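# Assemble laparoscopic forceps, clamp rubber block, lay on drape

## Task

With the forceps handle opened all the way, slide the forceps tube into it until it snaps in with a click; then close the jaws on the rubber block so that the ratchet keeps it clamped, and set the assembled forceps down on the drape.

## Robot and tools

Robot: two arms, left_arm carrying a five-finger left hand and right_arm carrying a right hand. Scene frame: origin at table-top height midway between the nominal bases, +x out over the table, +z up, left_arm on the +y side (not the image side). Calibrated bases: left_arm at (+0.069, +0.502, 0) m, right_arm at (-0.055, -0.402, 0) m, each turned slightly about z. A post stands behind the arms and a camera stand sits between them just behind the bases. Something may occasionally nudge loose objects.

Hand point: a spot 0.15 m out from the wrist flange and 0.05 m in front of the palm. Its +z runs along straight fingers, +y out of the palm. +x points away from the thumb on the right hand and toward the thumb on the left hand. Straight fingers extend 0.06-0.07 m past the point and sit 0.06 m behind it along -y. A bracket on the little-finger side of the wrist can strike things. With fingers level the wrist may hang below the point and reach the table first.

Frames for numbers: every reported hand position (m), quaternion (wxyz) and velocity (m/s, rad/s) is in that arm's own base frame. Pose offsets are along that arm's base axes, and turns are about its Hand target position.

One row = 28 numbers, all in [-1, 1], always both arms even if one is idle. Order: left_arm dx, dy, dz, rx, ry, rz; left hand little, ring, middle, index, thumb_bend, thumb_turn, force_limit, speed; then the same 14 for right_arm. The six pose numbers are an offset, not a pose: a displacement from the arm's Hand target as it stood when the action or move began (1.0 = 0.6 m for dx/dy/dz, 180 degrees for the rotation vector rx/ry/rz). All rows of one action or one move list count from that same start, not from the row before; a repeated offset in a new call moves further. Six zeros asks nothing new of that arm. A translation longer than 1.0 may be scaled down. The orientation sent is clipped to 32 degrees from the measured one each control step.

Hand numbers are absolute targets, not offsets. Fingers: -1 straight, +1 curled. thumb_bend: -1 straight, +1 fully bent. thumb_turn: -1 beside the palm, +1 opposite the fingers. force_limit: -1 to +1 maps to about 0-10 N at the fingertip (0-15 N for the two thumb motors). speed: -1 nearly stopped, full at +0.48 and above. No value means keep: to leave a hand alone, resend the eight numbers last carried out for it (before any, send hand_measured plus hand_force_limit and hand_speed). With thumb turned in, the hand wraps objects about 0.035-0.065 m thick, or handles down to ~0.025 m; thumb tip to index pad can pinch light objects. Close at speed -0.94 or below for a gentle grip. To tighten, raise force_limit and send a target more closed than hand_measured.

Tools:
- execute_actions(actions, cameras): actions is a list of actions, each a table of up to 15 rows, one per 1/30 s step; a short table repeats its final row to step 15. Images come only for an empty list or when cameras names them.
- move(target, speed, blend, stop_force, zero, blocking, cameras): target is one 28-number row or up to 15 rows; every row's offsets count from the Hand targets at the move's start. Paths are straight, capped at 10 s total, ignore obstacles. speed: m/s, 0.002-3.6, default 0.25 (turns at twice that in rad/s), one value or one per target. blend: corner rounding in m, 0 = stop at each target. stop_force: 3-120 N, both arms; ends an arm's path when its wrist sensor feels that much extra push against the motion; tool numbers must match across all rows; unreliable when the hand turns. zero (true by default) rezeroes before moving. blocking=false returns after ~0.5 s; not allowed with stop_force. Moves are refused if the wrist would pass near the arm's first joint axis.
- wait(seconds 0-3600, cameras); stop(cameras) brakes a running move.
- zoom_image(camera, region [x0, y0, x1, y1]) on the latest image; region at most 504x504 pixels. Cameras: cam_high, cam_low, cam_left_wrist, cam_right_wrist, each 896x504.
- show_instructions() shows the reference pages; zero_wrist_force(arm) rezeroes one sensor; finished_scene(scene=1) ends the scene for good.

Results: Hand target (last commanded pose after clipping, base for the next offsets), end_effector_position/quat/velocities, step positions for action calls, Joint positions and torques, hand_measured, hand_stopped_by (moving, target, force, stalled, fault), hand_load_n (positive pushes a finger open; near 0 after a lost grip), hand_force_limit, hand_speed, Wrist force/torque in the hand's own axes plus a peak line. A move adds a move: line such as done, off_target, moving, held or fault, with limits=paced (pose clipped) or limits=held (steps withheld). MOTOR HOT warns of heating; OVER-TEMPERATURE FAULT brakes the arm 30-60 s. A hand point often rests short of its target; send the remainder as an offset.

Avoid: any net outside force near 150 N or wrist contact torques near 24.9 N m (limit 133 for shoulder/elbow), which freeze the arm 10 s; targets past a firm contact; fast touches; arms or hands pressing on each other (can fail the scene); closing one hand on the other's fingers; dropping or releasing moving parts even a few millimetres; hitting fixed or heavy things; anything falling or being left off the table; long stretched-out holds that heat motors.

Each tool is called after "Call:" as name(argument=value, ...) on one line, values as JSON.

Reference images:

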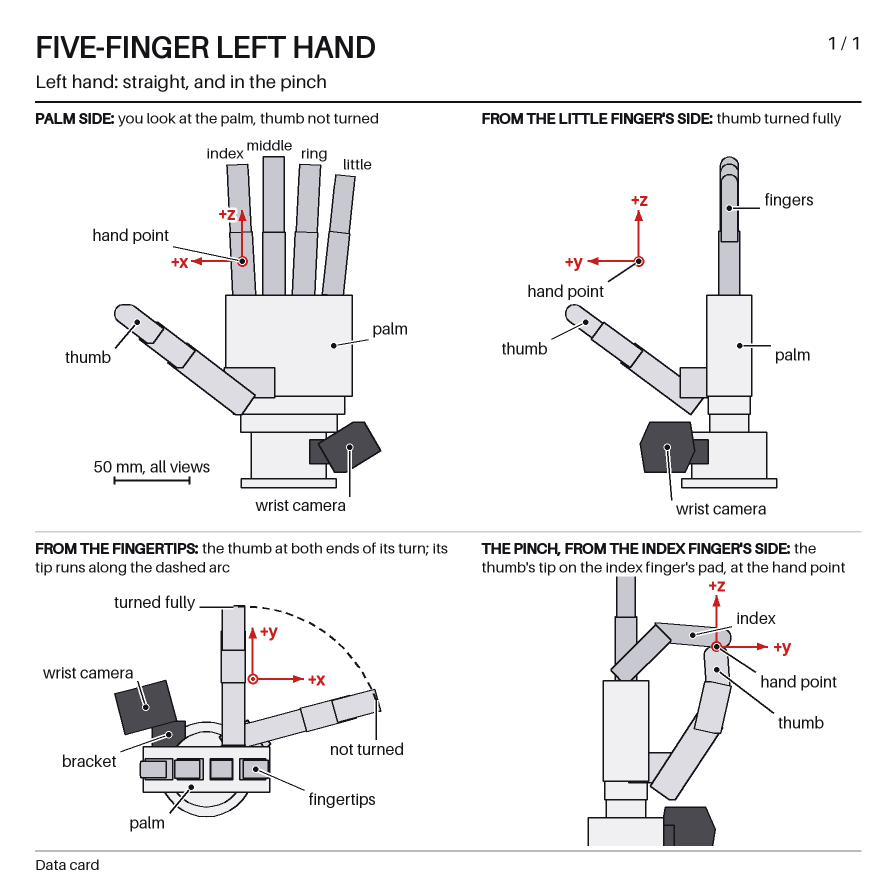

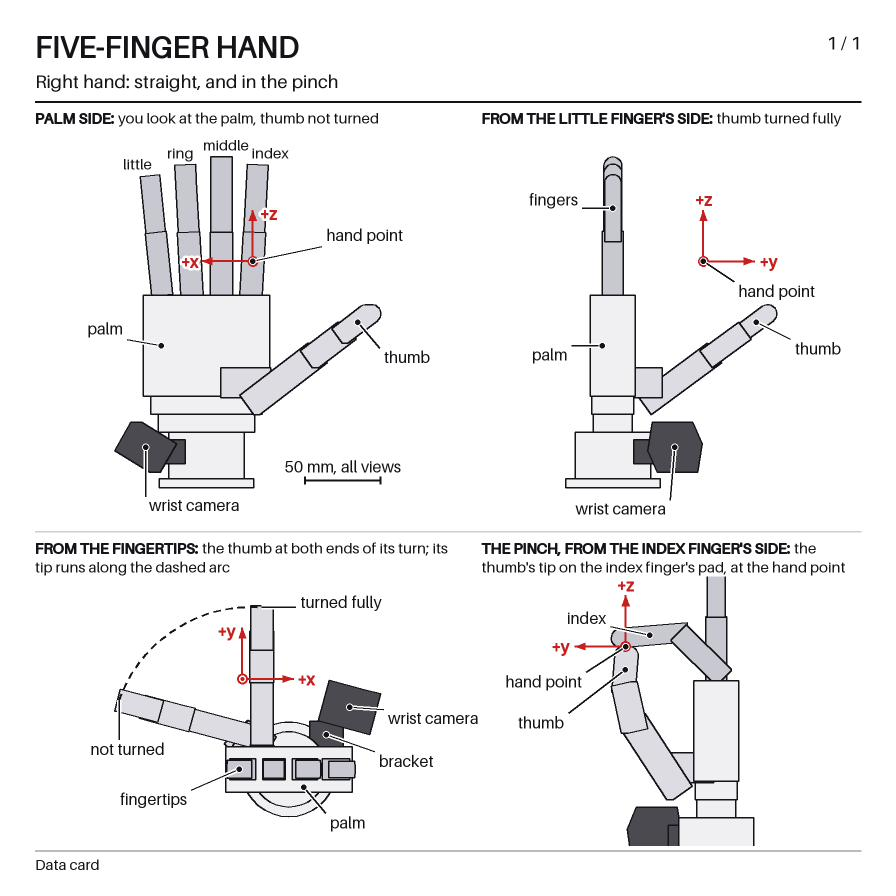

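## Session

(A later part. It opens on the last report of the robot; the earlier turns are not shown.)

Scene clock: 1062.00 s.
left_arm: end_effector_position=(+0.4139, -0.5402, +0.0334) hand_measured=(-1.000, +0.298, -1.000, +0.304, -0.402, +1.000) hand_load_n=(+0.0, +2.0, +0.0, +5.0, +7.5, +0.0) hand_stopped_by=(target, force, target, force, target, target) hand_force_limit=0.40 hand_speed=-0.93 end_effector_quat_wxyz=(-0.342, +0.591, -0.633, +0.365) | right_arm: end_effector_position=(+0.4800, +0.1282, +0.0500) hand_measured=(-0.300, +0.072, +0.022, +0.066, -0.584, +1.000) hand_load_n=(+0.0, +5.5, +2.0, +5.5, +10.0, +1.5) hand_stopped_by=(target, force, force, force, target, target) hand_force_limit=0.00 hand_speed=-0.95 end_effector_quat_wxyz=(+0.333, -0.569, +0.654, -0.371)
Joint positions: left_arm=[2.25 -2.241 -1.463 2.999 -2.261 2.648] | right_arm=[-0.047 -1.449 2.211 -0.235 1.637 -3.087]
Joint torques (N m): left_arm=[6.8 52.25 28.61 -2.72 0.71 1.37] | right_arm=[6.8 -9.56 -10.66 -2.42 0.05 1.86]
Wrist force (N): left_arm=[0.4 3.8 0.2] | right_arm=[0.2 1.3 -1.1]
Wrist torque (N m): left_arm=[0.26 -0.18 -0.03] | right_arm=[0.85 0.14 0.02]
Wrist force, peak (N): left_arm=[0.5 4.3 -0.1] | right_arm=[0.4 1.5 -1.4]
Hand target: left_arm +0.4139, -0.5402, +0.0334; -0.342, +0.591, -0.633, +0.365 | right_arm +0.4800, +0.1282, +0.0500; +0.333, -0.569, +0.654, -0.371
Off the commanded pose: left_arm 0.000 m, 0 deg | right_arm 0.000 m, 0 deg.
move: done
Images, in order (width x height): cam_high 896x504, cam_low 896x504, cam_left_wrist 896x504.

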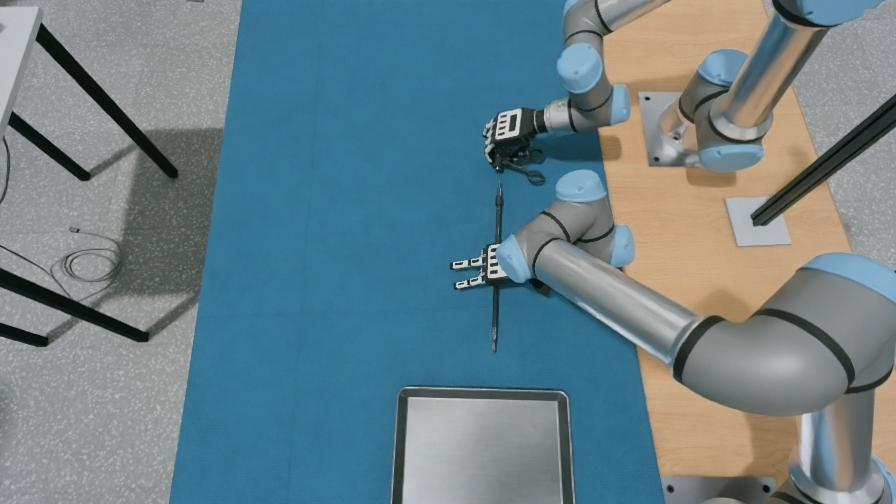

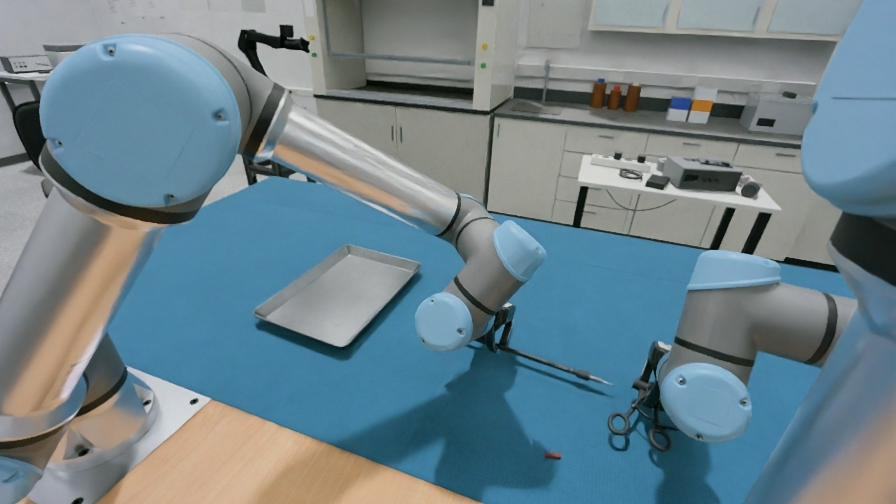

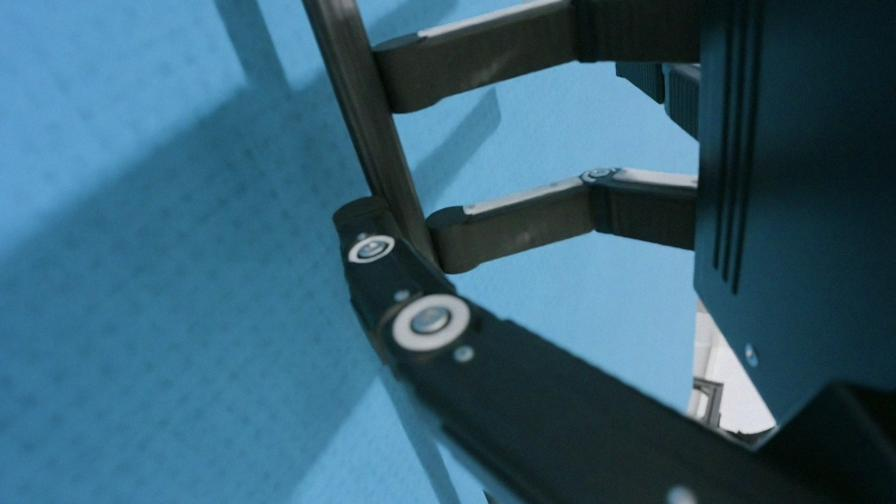

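Call:
move(target=[0, 0, 0, 0, 0, 0, -1, 0.3, -1, 0.5, -0.4, 1, 0.4, -0.93, -0.0118, 0.0307, -0.0167, 0, 0, 0, -0.3, 0.15, 0.17, 0.2, -0.58, 1, 0.0, -0.95], cameras=["cam_right_wrist", "cam_high", "cam_low"], speed=0.03)

Call:
zoom_image(camera="cam_high", region=[460, 150, 540, 230])

Call:
zoom_image(camera="cam_low", region=[540, 330, 700, 430])

Call:
zoom_image(camera="cam_right_wrist", region=[380, 200, 580, 400])

Scene clock: 1089.27 s.
left_arm: end_effector_position=(+0.4139, -0.5402, +0.0334) hand_measured=(-1.000, +0.298, -1.000, +0.304, -0.402, +1.000) hand_load_n=(+0.0, +2.0, +0.0, +5.0, +7.5, +0.0) hand_stopped_by=(target, force, target, force, target, target) hand_force_limit=0.40 hand_speed=-0.93 end_effector_quat_wxyz=(-0.342, +0.591, -0.633, +0.365) | right_arm: end_effector_position=(+0.4729, +0.1466, +0.0400) hand_measured=(-0.300, +0.072, +0.022, +0.066, -0.584, +1.000) hand_load_n=(+0.0, +5.5, +2.0, +5.5, +9.5, +1.0) hand_stopped_by=(target, force, force, force, target, target) hand_force_limit=0.00 hand_speed=-0.95 end_effector_quat_wxyz=(+0.333, -0.569, +0.654, -0.371)
Joint positions: left_arm=[2.25 -2.241 -1.463 2.999 -2.261 2.648] | right_arm=[0.017 -1.425 2.219 -0.263 1.693 -3.055]
Joint torques (N m): left_arm=[4.16 50.34 28.54 -2.75 -1.3 -0.98] | right_arm=[6.7 -9.85 -8.08 -2.7 1.67 2.23]
Wrist force (N): left_arm=[0.6 3.9 0.2] | right_arm=[0.5 1.3 -1.1]
Wrist torque (N m): left_arm=[0.27 -0.20 -0.02] | right_arm=[0.86 0.12 -0.10]
Wrist force, peak (N): left_arm=[0.6 4.3 0.1] | right_arm=[0.2 1.5 -1.4]
Hand target: left_arm +0.4139, -0.5402, +0.0334; -0.342, +0.591, -0.633, +0.365 | right_arm +0.4729, +0.1466, +0.0400; +0.333, -0.569, +0.654, -0.371
Off the commanded pose: left_arm 0.000 m, 0 deg | right_arm 0.000 m, 0 deg.
move: done
Images, in order (width x height): cam_high 896x504, cam_low 896x504, cam_right_wrist 896x504.

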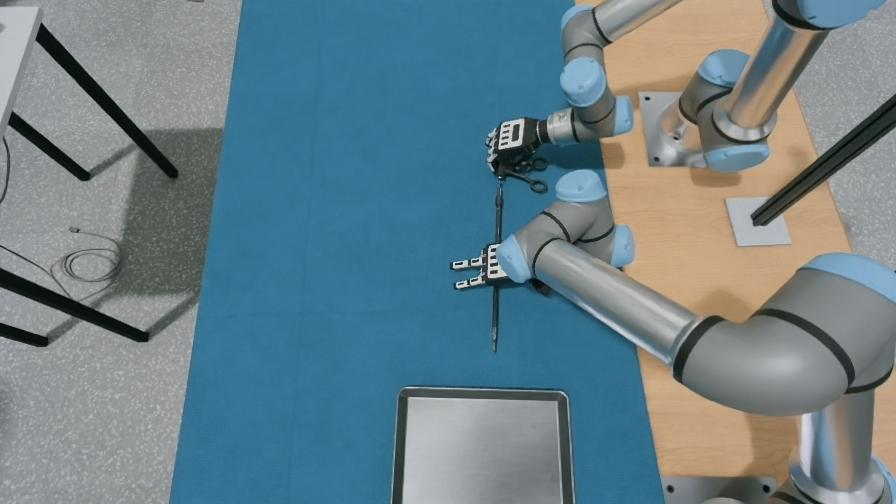

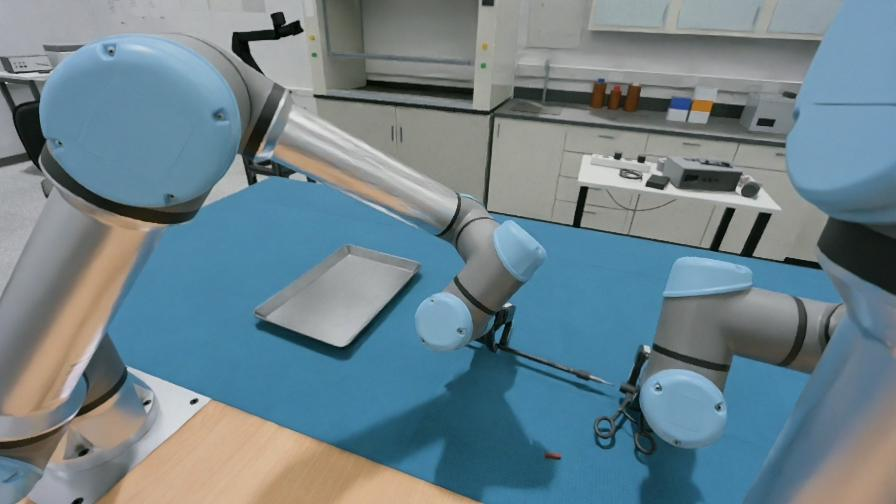

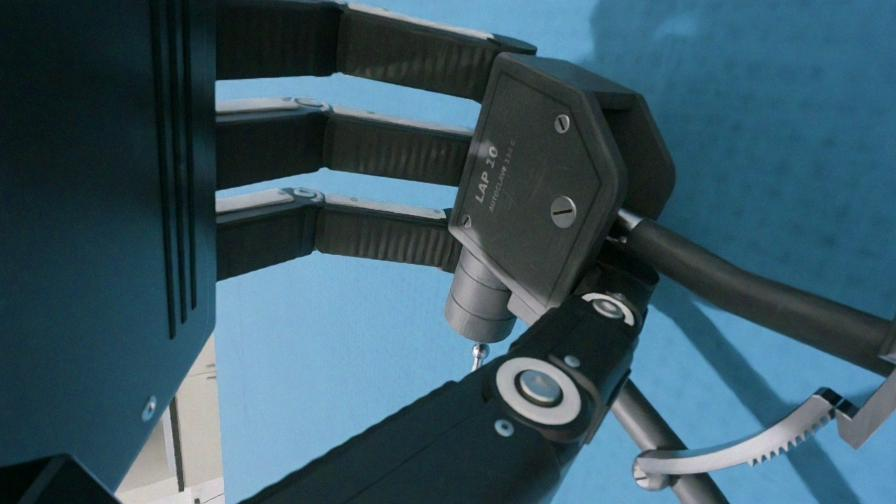

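Scaled by 6.300 from the camera's image (finer frame: 1280x720).

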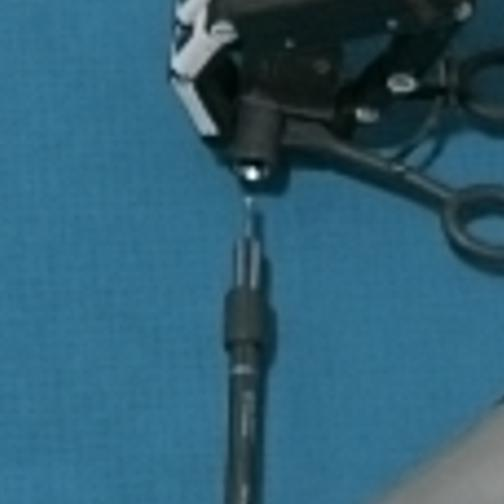

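Scaled by 3.150 from the camera's image (finer frame: 1280x720).

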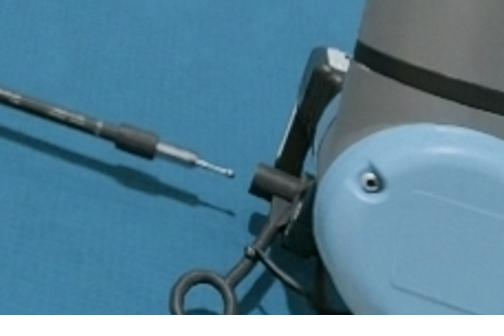

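Scaled by 2.520 from the camera's image (finer frame: 1280x720).

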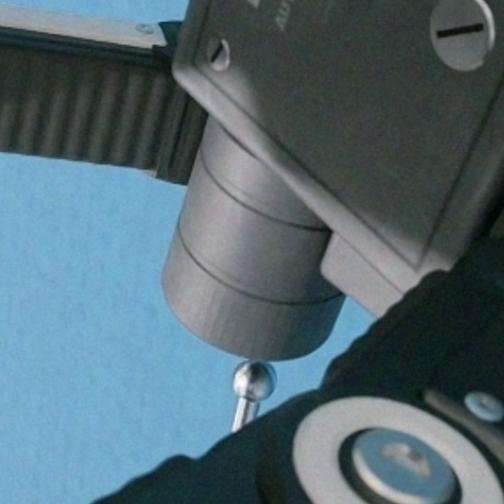

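Call:
zoom_image(camera="cam_low", region=[585, 360, 655, 410])

Call:
zoom_image(camera="cam_high", region=[480, 160, 520, 200])

Call:
zoom_image(camera="cam_right_wrist", region=[430, 240, 530, 380])

Scaled by 7.200 from the camera's image (finer frame: 1280x720).

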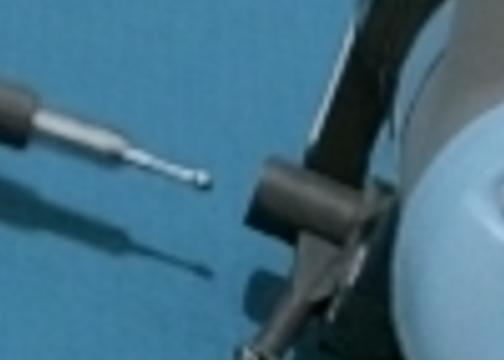

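Scaled by 12.600 from the camera's image (finer frame: 1280x720).

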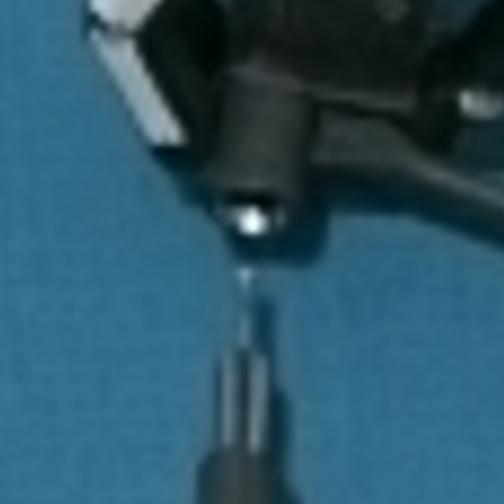

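Scaled by 3.600 from the camera's image (finer frame: 1280x720).

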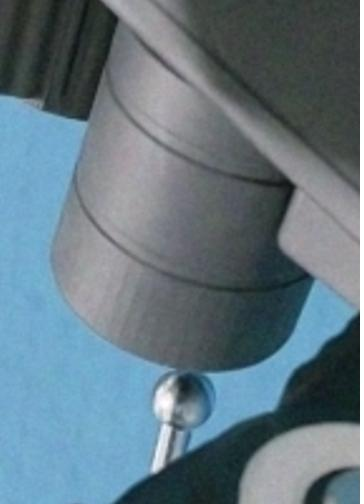

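Call:
move(target=[0, 0, 0, 0, 0, 0, -1, 0.3, -1, 0.5, -0.4, 1, 0.4, -0.93, 0.0040, 0.0143, -0.0025, 0, 0, 0.0167, -0.3, 0.15, 0.17, 0.2, -0.58, 1, 0.0, -0.95], cameras=["cam_right_wrist", "cam_high", "cam_low"], speed=0.01, stop_force=3)

Call:
zoom_image(camera="cam_low", region=[585, 360, 655, 410])

Call:
zoom_image(camera="cam_high", region=[480, 160, 520, 200])

Call:
zoom_image(camera="cam_right_wrist", region=[430, 240, 530, 380])

Scene clock: 1172.17 s.
left_arm: end_effector_position=(+0.4139, -0.5402, +0.0334) hand_measured=(-1.000, +0.298, -1.000, +0.304, -0.402, +1.000) hand_load_n=(+0.0, +1.5, +0.0, +5.0, +8.0, +0.0) hand_stopped_by=(target, force, target, force, target, target) hand_force_limit=0.40 hand_speed=-0.93 end_effector_quat_wxyz=(-0.342, +0.591, -0.633, +0.365) | right_arm: end_effector_position=(+0.4753, +0.1552, +0.0385) hand_measured=(-0.300, +0.072, +0.022, +0.066, -0.584, +1.000) hand_load_n=(+0.0, +6.0, +2.0, +5.5, +10.0, +1.0) hand_stopped_by=(target, force, force, force, target, target) hand_force_limit=0.00 hand_speed=-0.95 end_effector_quat_wxyz=(+0.343, -0.586, +0.639, -0.363)
Joint positions: left_arm=[2.25 -2.241 -1.463 2.999 -2.261 2.648] | right_arm=[0.012 -1.417 2.215 -0.27 1.643 -3.084]
Joint torques (N m): left_arm=[1.6 50.12 28.19 -2.87 -1.81 -1.39] | right_arm=[-8.62 -9.91 -20.01 -2.75 -1.26 -2.24]
Wrist force (N): left_arm=[0.2 4.1 0.2] | right_arm=[0.3 1.1 -0.9]
Wrist torque (N m): left_arm=[0.30 -0.14 -0.06] | right_arm=[0.80 0.14 0.01]
Wrist force, peak (N): left_arm=[0.9 4.2 -0.1] | right_arm=[0.7 1.5 -1.3]
Hand target: left_arm +0.4139, -0.5402, +0.0334; -0.342, +0.591, -0.633, +0.365 | right_arm +0.4753, +0.1552, +0.0385; +0.343, -0.586, +0.639, -0.363
Off the commanded pose: left_arm 0.000 m, 0 deg | right_arm 0.000 m, 0 deg.
move: done
Images, in order (width x height): cam_high 896x504, cam_low 896x504, cam_right_wrist 896x504.

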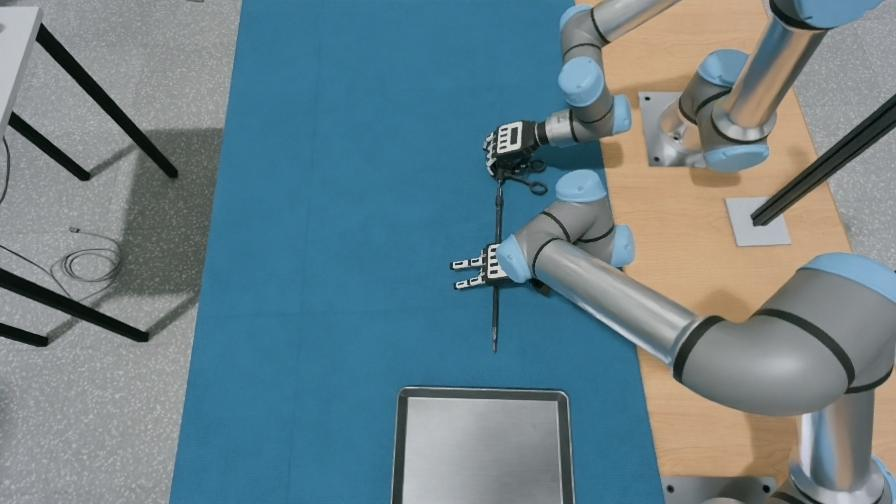

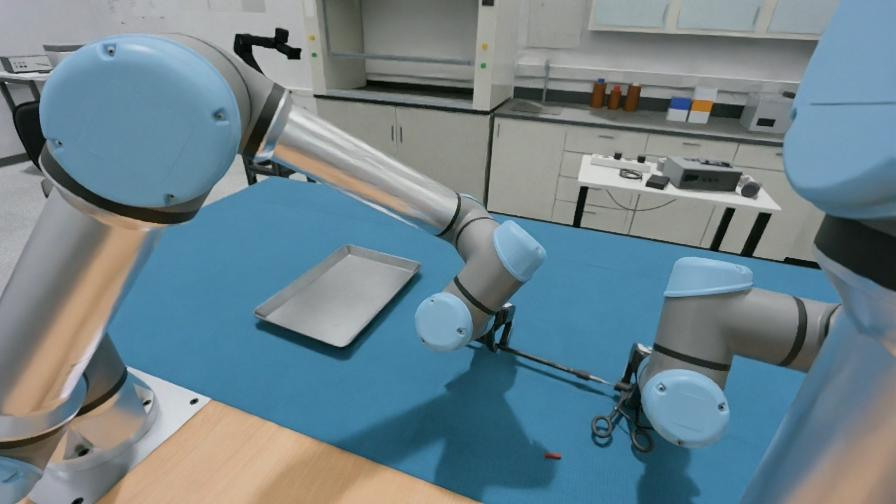

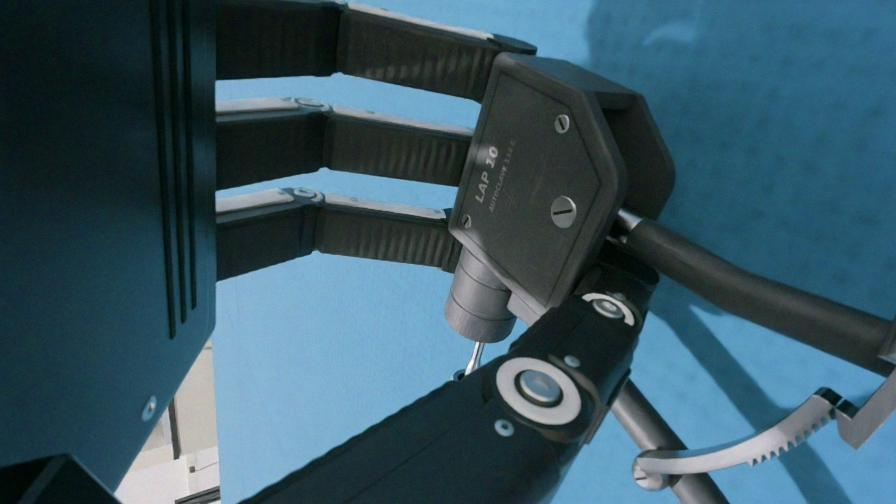

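Scaled by 7.200 from the camera's image (finer frame: 1280x720).

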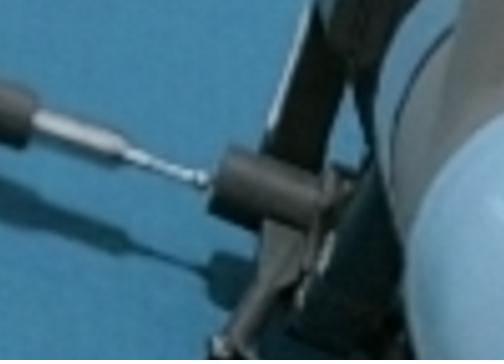

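Scaled by 12.600 from the camera's image (finer frame: 1280x720).

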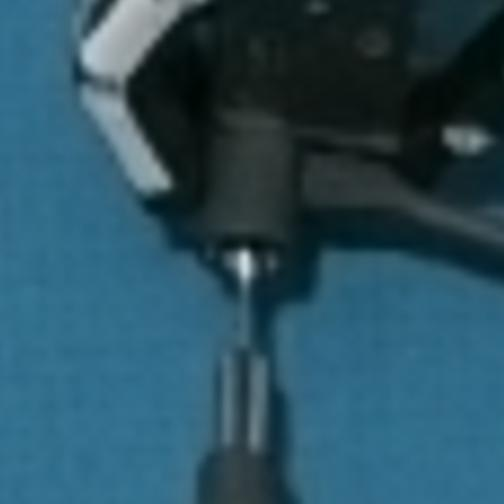

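Scaled by 3.600 from the camera's image (finer frame: 1280x720).

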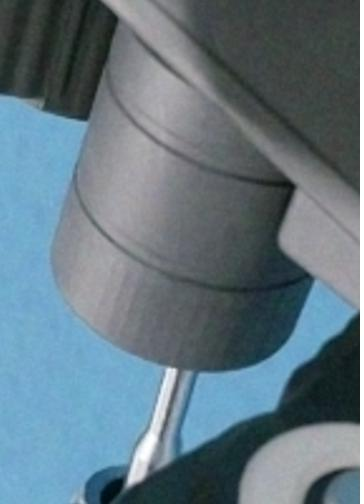

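Call:
move(target=[0, 0, 0, 0, 0, 0, -1, 0.3, -1, 0.5, -0.4, 1, 0.4, -0.93, -0.0007, -0.0078, -0.0057, 0.0221, -0.0021, 0, -0.3, 0.15, 0.17, 0.2, -0.58, 1, 0.0, -0.95], cameras=["cam_right_wrist", "cam_high", "cam_low"], speed=0.01, stop_force=3)

Call:
zoom_image(camera="cam_low", region=[585, 360, 655, 410])

Call:
zoom_image(camera="cam_high", region=[480, 160, 520, 200])

Call:
zoom_image(camera="cam_right_wrist", region=[430, 240, 530, 380])

Scene clock: 1213.37 s.
left_arm: end_effector_position=(+0.4139, -0.5402, +0.0334) hand_measured=(-1.000, +0.298, -1.000, +0.304, -0.402, +1.000) hand_load_n=(+0.0, +2.0, +0.0, +5.0, +7.5, +0.0) hand_stopped_by=(target, force, target, force, target, target) hand_force_limit=0.40 hand_speed=-0.93 end_effector_quat_wxyz=(-0.342, +0.591, -0.633, +0.365) | right_arm: end_effector_position=(+0.4749, +0.1505, +0.0351) hand_measured=(-0.300, +0.072, +0.022, +0.066, -0.584, +1.000) hand_load_n=(+0.0, +5.5, +2.0, +5.5, +10.0, +1.0) hand_stopped_by=(target, force, force, force, target, target) hand_force_limit=0.00 hand_speed=-0.95 end_effector_quat_wxyz=(+0.365, -0.572, +0.650, -0.342)
Joint positions: left_arm=[2.25 -2.241 -1.463 2.999 -2.261 2.648] | right_arm=[-0.047 -1.424 2.245 -0.298 1.557 -3.053]
Joint torques (N m): left_arm=[-1.16 47.47 27.28 -2.7 -1.86 -1.26] | right_arm=[-8.24 -31.78 -8.28 -2.8 -1.48 2.21]
Wrist force (N): left_arm=[0.6 3.8 0.0] | right_arm=[0.6 1.2 -1.6]
Wrist torque (N m): left_arm=[0.27 -0.22 -0.02] | right_arm=[0.87 0.08 -0.08]
Wrist force, peak (N): left_arm=[0.7 4.2 -0.1] | right_arm=[0.3 1.4 -1.6]
Hand target: left_arm +0.4139, -0.5402, +0.0334; -0.342, +0.591, -0.633, +0.365 | right_arm +0.4749, +0.1505, +0.0351; +0.365, -0.572, +0.650, -0.342
Off the commanded pose: left_arm 0.000 m, 0 deg | right_arm 0.000 m, 0 deg.
move: done
Images, in order (width x height): cam_high 896x504, cam_low 896x504, cam_right_wrist 896x504.

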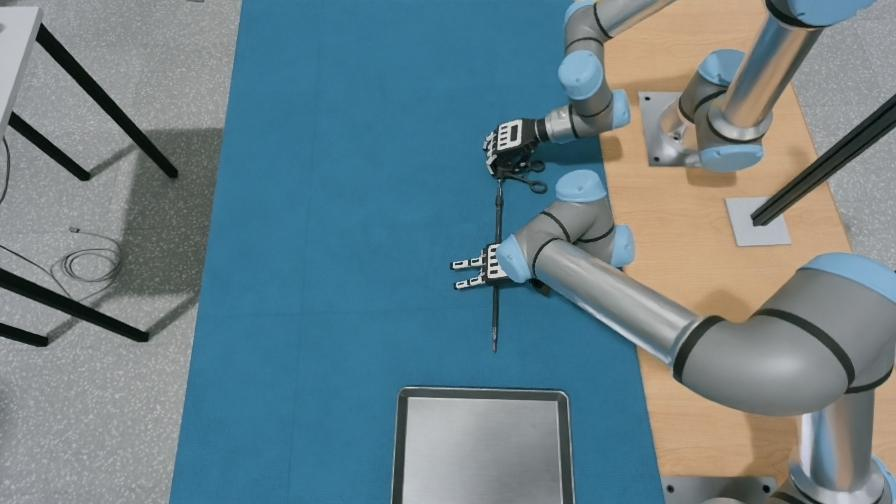

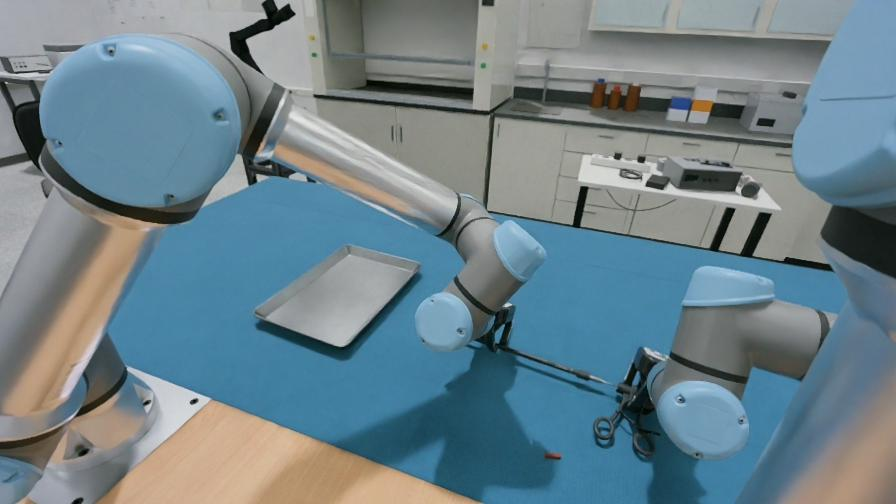

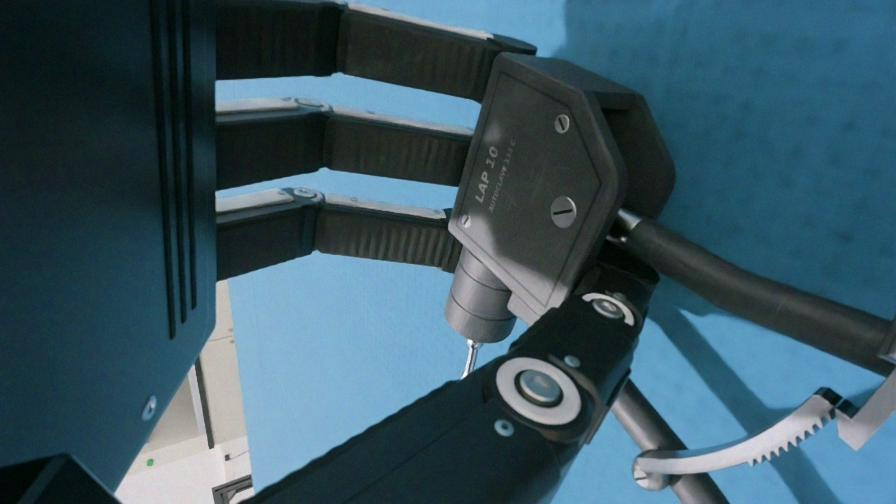

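Scaled by 7.200 from the camera's image (finer frame: 1280x720).

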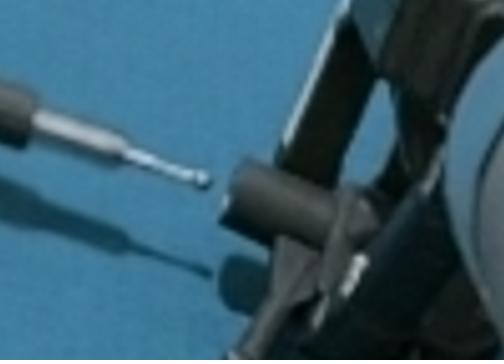

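Scaled by 12.600 from the camera's image (finer frame: 1280x720).

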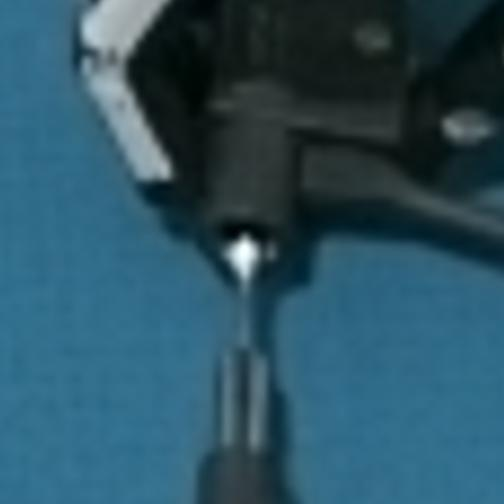

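Scaled by 3.600 from the camera's image (finer frame: 1280x720).

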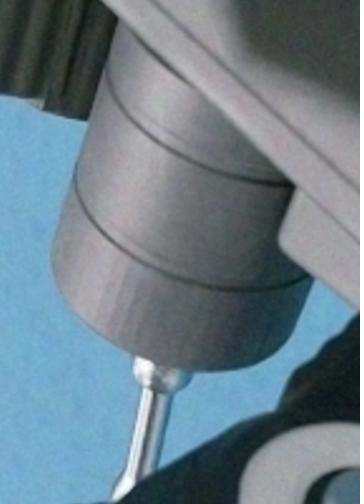

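Call:
wait(seconds=0.2, cameras=["all"])

Call:
zoom_image(camera="cam_low", region=[560, 340, 680, 430])

Call:
zoom_image(camera="cam_right_wrist", region=[430, 240, 530, 380])

Scene clock: 1240.37 s.
left_arm: end_effector_position=(+0.4139, -0.5402, +0.0334) hand_measured=(-1.000, +0.298, -1.000, +0.304, -0.402, +1.000) hand_load_n=(+0.0, +2.0, +0.0, +5.0, +7.5, +0.0) hand_stopped_by=(target, force, target, force, target, target) hand_force_limit=0.40 hand_speed=-0.93 end_effector_quat_wxyz=(-0.342, +0.591, -0.633, +0.365) | right_arm: end_effector_position=(+0.4749, +0.1505, +0.0351) hand_measured=(-0.300, +0.072, +0.022, +0.066, -0.584, +1.000) hand_load_n=(+0.0, +5.5, +2.0, +5.5, +10.0, +1.0) hand_stopped_by=(target, force, force, force, target, target) hand_force_limit=0.00 hand_speed=-0.95 end_effector_quat_wxyz=(+0.365, -0.572, +0.650, -0.342)
Joint positions: left_arm=[2.25 -2.241 -1.463 2.999 -2.261 2.648] | right_arm=[-0.047 -1.424 2.245 -0.298 1.557 -3.053]
Joint torques (N m): left_arm=[-2.58 46.95 27.09 -2.67 -1.79 -0.88] | right_arm=[-8.42 -32.65 -7.35 -2.8 -1.31 2.25]
Wrist force (N): left_arm=[0.6 4.0 0.0] | right_arm=[0.4 1.1 -1.3]
Wrist torque (N m): left_arm=[0.30 -0.21 -0.04] | right_arm=[0.83 0.10 -0.10]
Wrist force, peak (N): left_arm=[0.5 4.3 0.1] | right_arm=[0.4 1.3 -1.5]
Hand target: left_arm +0.4139, -0.5402, +0.0334; -0.342, +0.591, -0.633, +0.365 | right_arm +0.4749, +0.1505, +0.0351; +0.365, -0.572, +0.650, -0.342
Off the commanded pose: left_arm 0.000 m, 0 deg | right_arm 0.000 m, 0 deg.
wait: 0.20 s; at rest from the start

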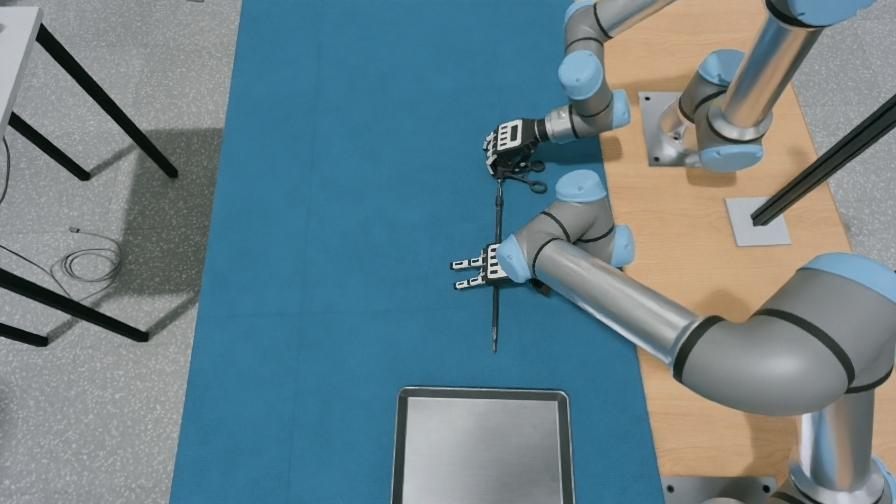

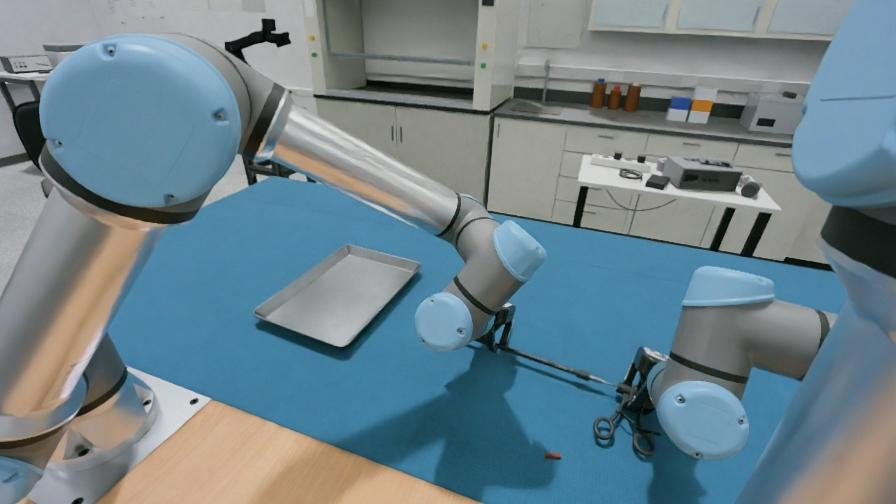

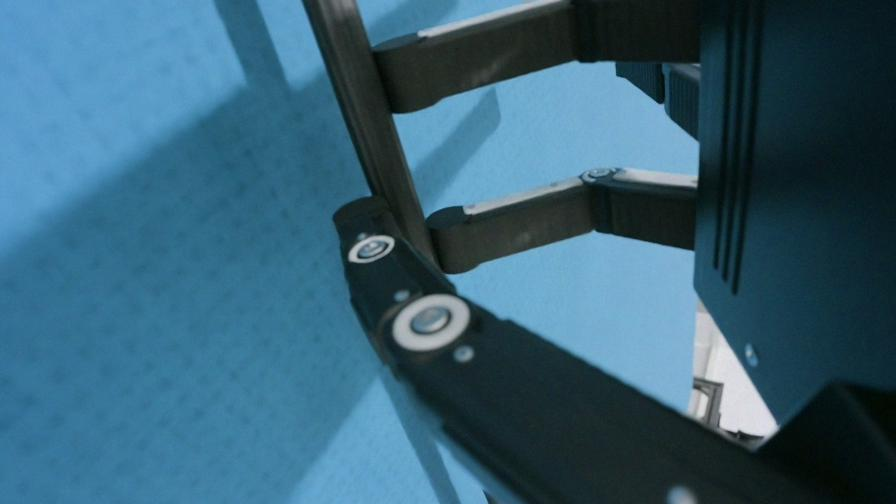

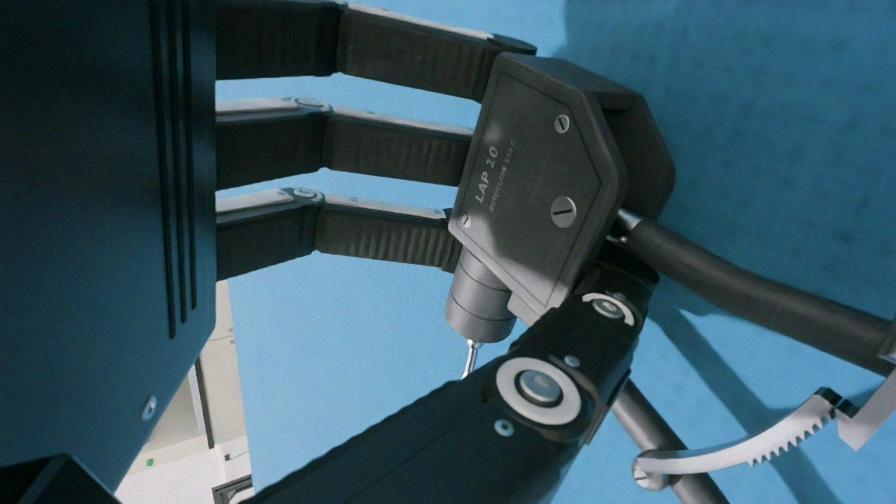

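Scaled by 4.200 from the camera's image (finer frame: 1280x720).

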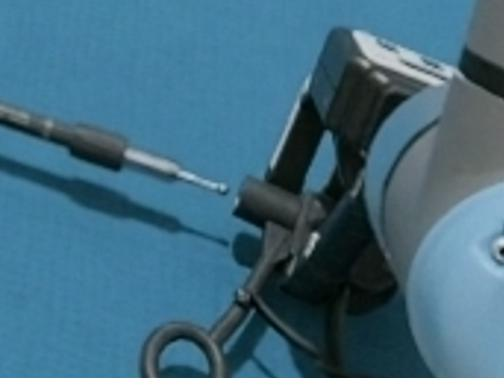

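Scaled by 3.600 from the camera's image (finer frame: 1280x720).

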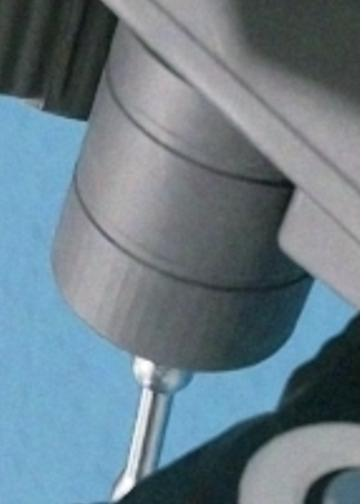

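Call:
move(target=[0,0,0,0,0,0,-1,0.3,-1,0.5,-0.4,1,0.4,-0.93,0.00033,0.00666,0,0,0,0,-0.3,0.15,0.17,0.2,-0.58,1,0.0,-0.95], speed=0.008, stop_force=4, cameras=["all"])

Call:
zoom_image(camera="cam_low", region=[585, 360, 655, 410])

Call:
zoom_image(camera="cam_right_wrist", region=[430, 240, 530, 380])

Scene clock: 1248.53 s.
left_arm: end_effector_position=(+0.4139, -0.5402, +0.0334) hand_measured=(-1.000, +0.298, -1.000, +0.304, -0.402, +1.000) hand_load_n=(+0.0, +1.5, +0.0, +5.0, +7.5, +0.0) hand_stopped_by=(target, force, target, force, target, target) hand_force_limit=0.40 hand_speed=-0.93 end_effector_quat_wxyz=(-0.342, +0.591, -0.633, +0.365) | right_arm: end_effector_position=(+0.4751, +0.1545, +0.0351) hand_measured=(-0.300, +0.072, +0.022, +0.066, -0.584, +1.000) hand_load_n=(+0.0, +6.0, +2.0, +5.0, +10.0, +1.0) hand_stopped_by=(target, force, force, force, target, target) hand_force_limit=0.00 hand_speed=-0.95 end_effector_quat_wxyz=(+0.365, -0.572, +0.650, -0.342)
Joint positions: left_arm=[2.25 -2.241 -1.463 2.999 -2.261 2.648] | right_arm=[-0.033 -1.42 2.24 -0.297 1.569 -3.046]
Joint torques (N m): left_arm=[-3.17 46.08 27.43 -2.54 -1.79 -1.06] | right_arm=[6.98 -9.47 -19.57 1.95 1.54 2.26]
Wrist force (N): left_arm=[0.7 4.0 -0.2] | right_arm=[0.5 1.3 -1.2]
Wrist torque (N m): left_arm=[0.31 -0.23 -0.02] | right_arm=[0.85 0.09 -0.09]
Wrist force, peak (N): left_arm=[0.4 4.4 0.1] | right_arm=[0.6 1.5 -1.4]
Hand target: left_arm +0.4139, -0.5402, +0.0334; -0.342, +0.591, -0.633, +0.365 | right_arm +0.4751, +0.1545, +0.0351; +0.365, -0.572, +0.650, -0.342
Off the commanded pose: left_arm 0.000 m, 0 deg | right_arm 0.000 m, 0 deg.
move: done

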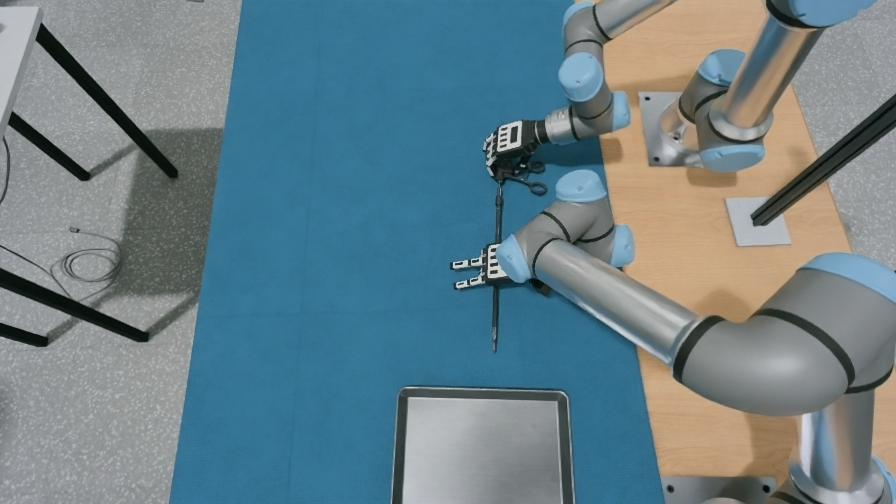

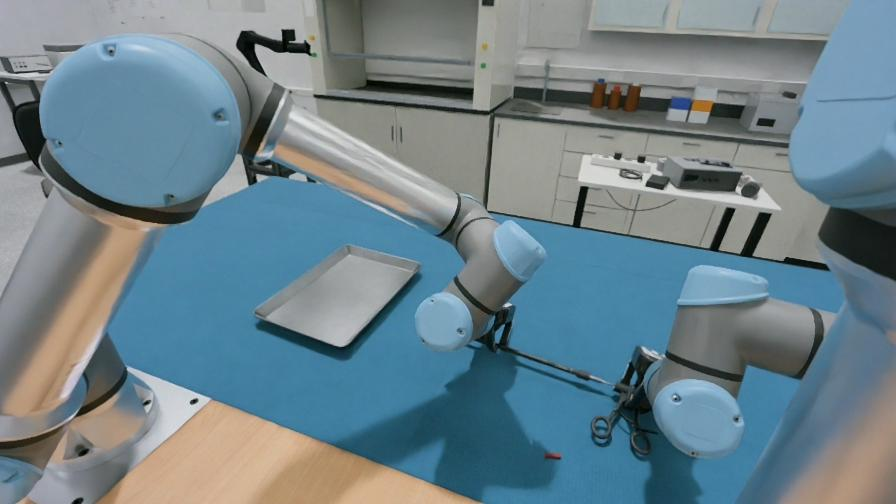

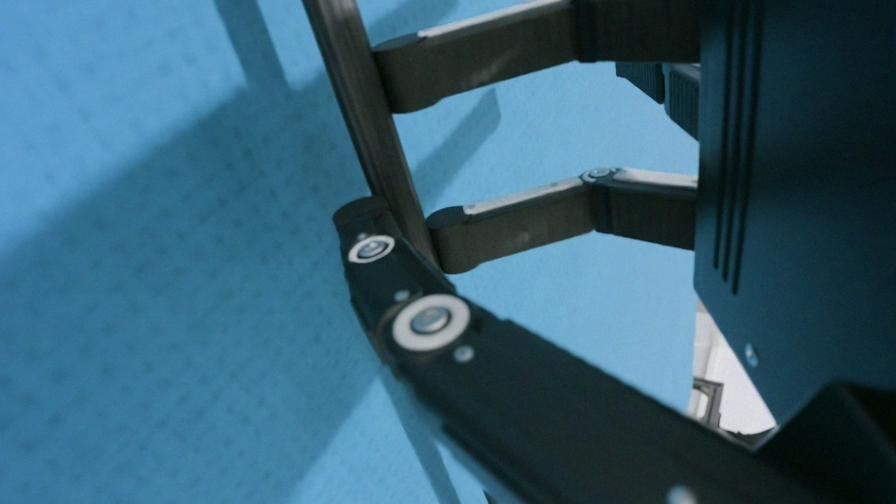

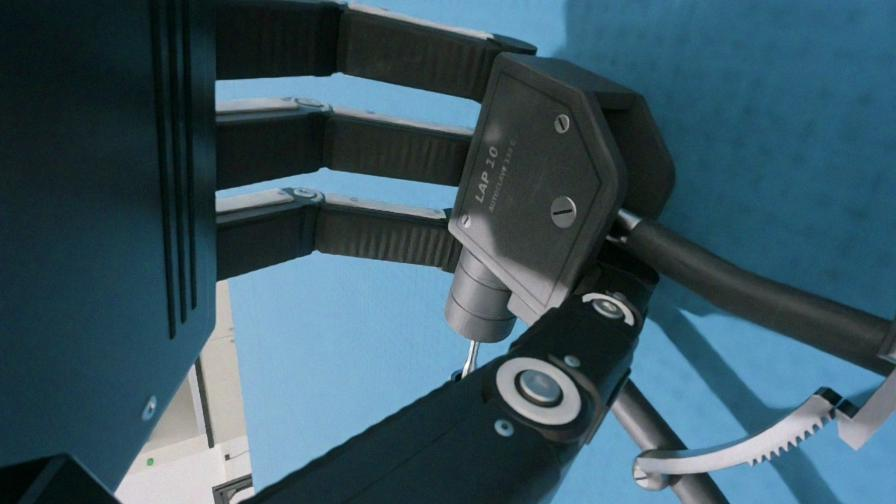

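Scaled by 7.200 from the camera's image (finer frame: 1280x720).

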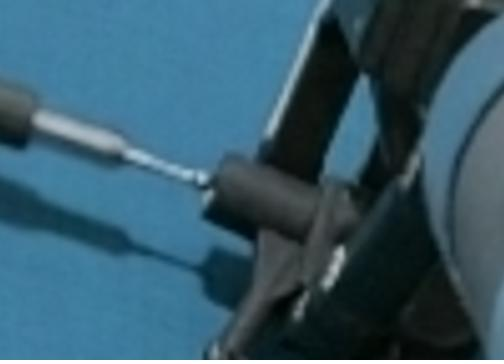

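Scaled by 3.600 from the camera's image (finer frame: 1280x720).

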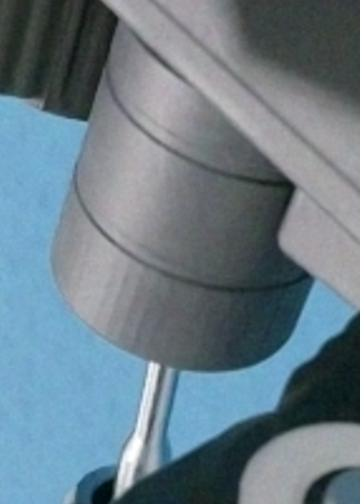

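Call:
zoom_image(camera="cam_low", region=[600, 370, 636, 400])

Call:
zoom_image(camera="cam_high", region=[480, 160, 520, 200])

Scaled by 14.000 from the camera's image (finer frame: 1280x720).

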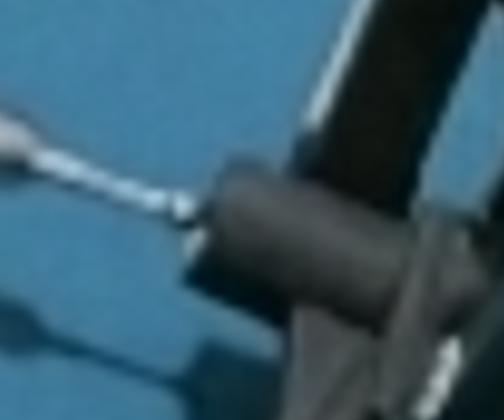

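Scaled by 12.600 from the camera's image (finer frame: 1280x720).

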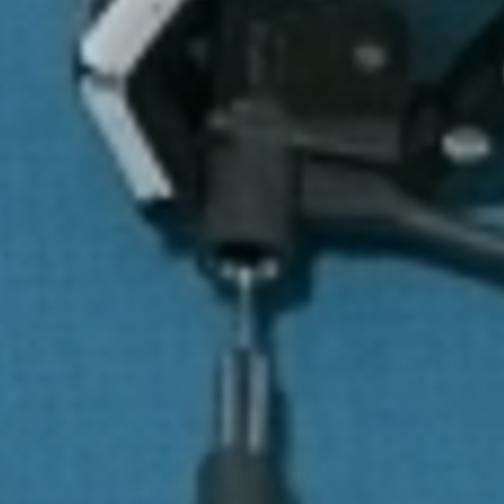

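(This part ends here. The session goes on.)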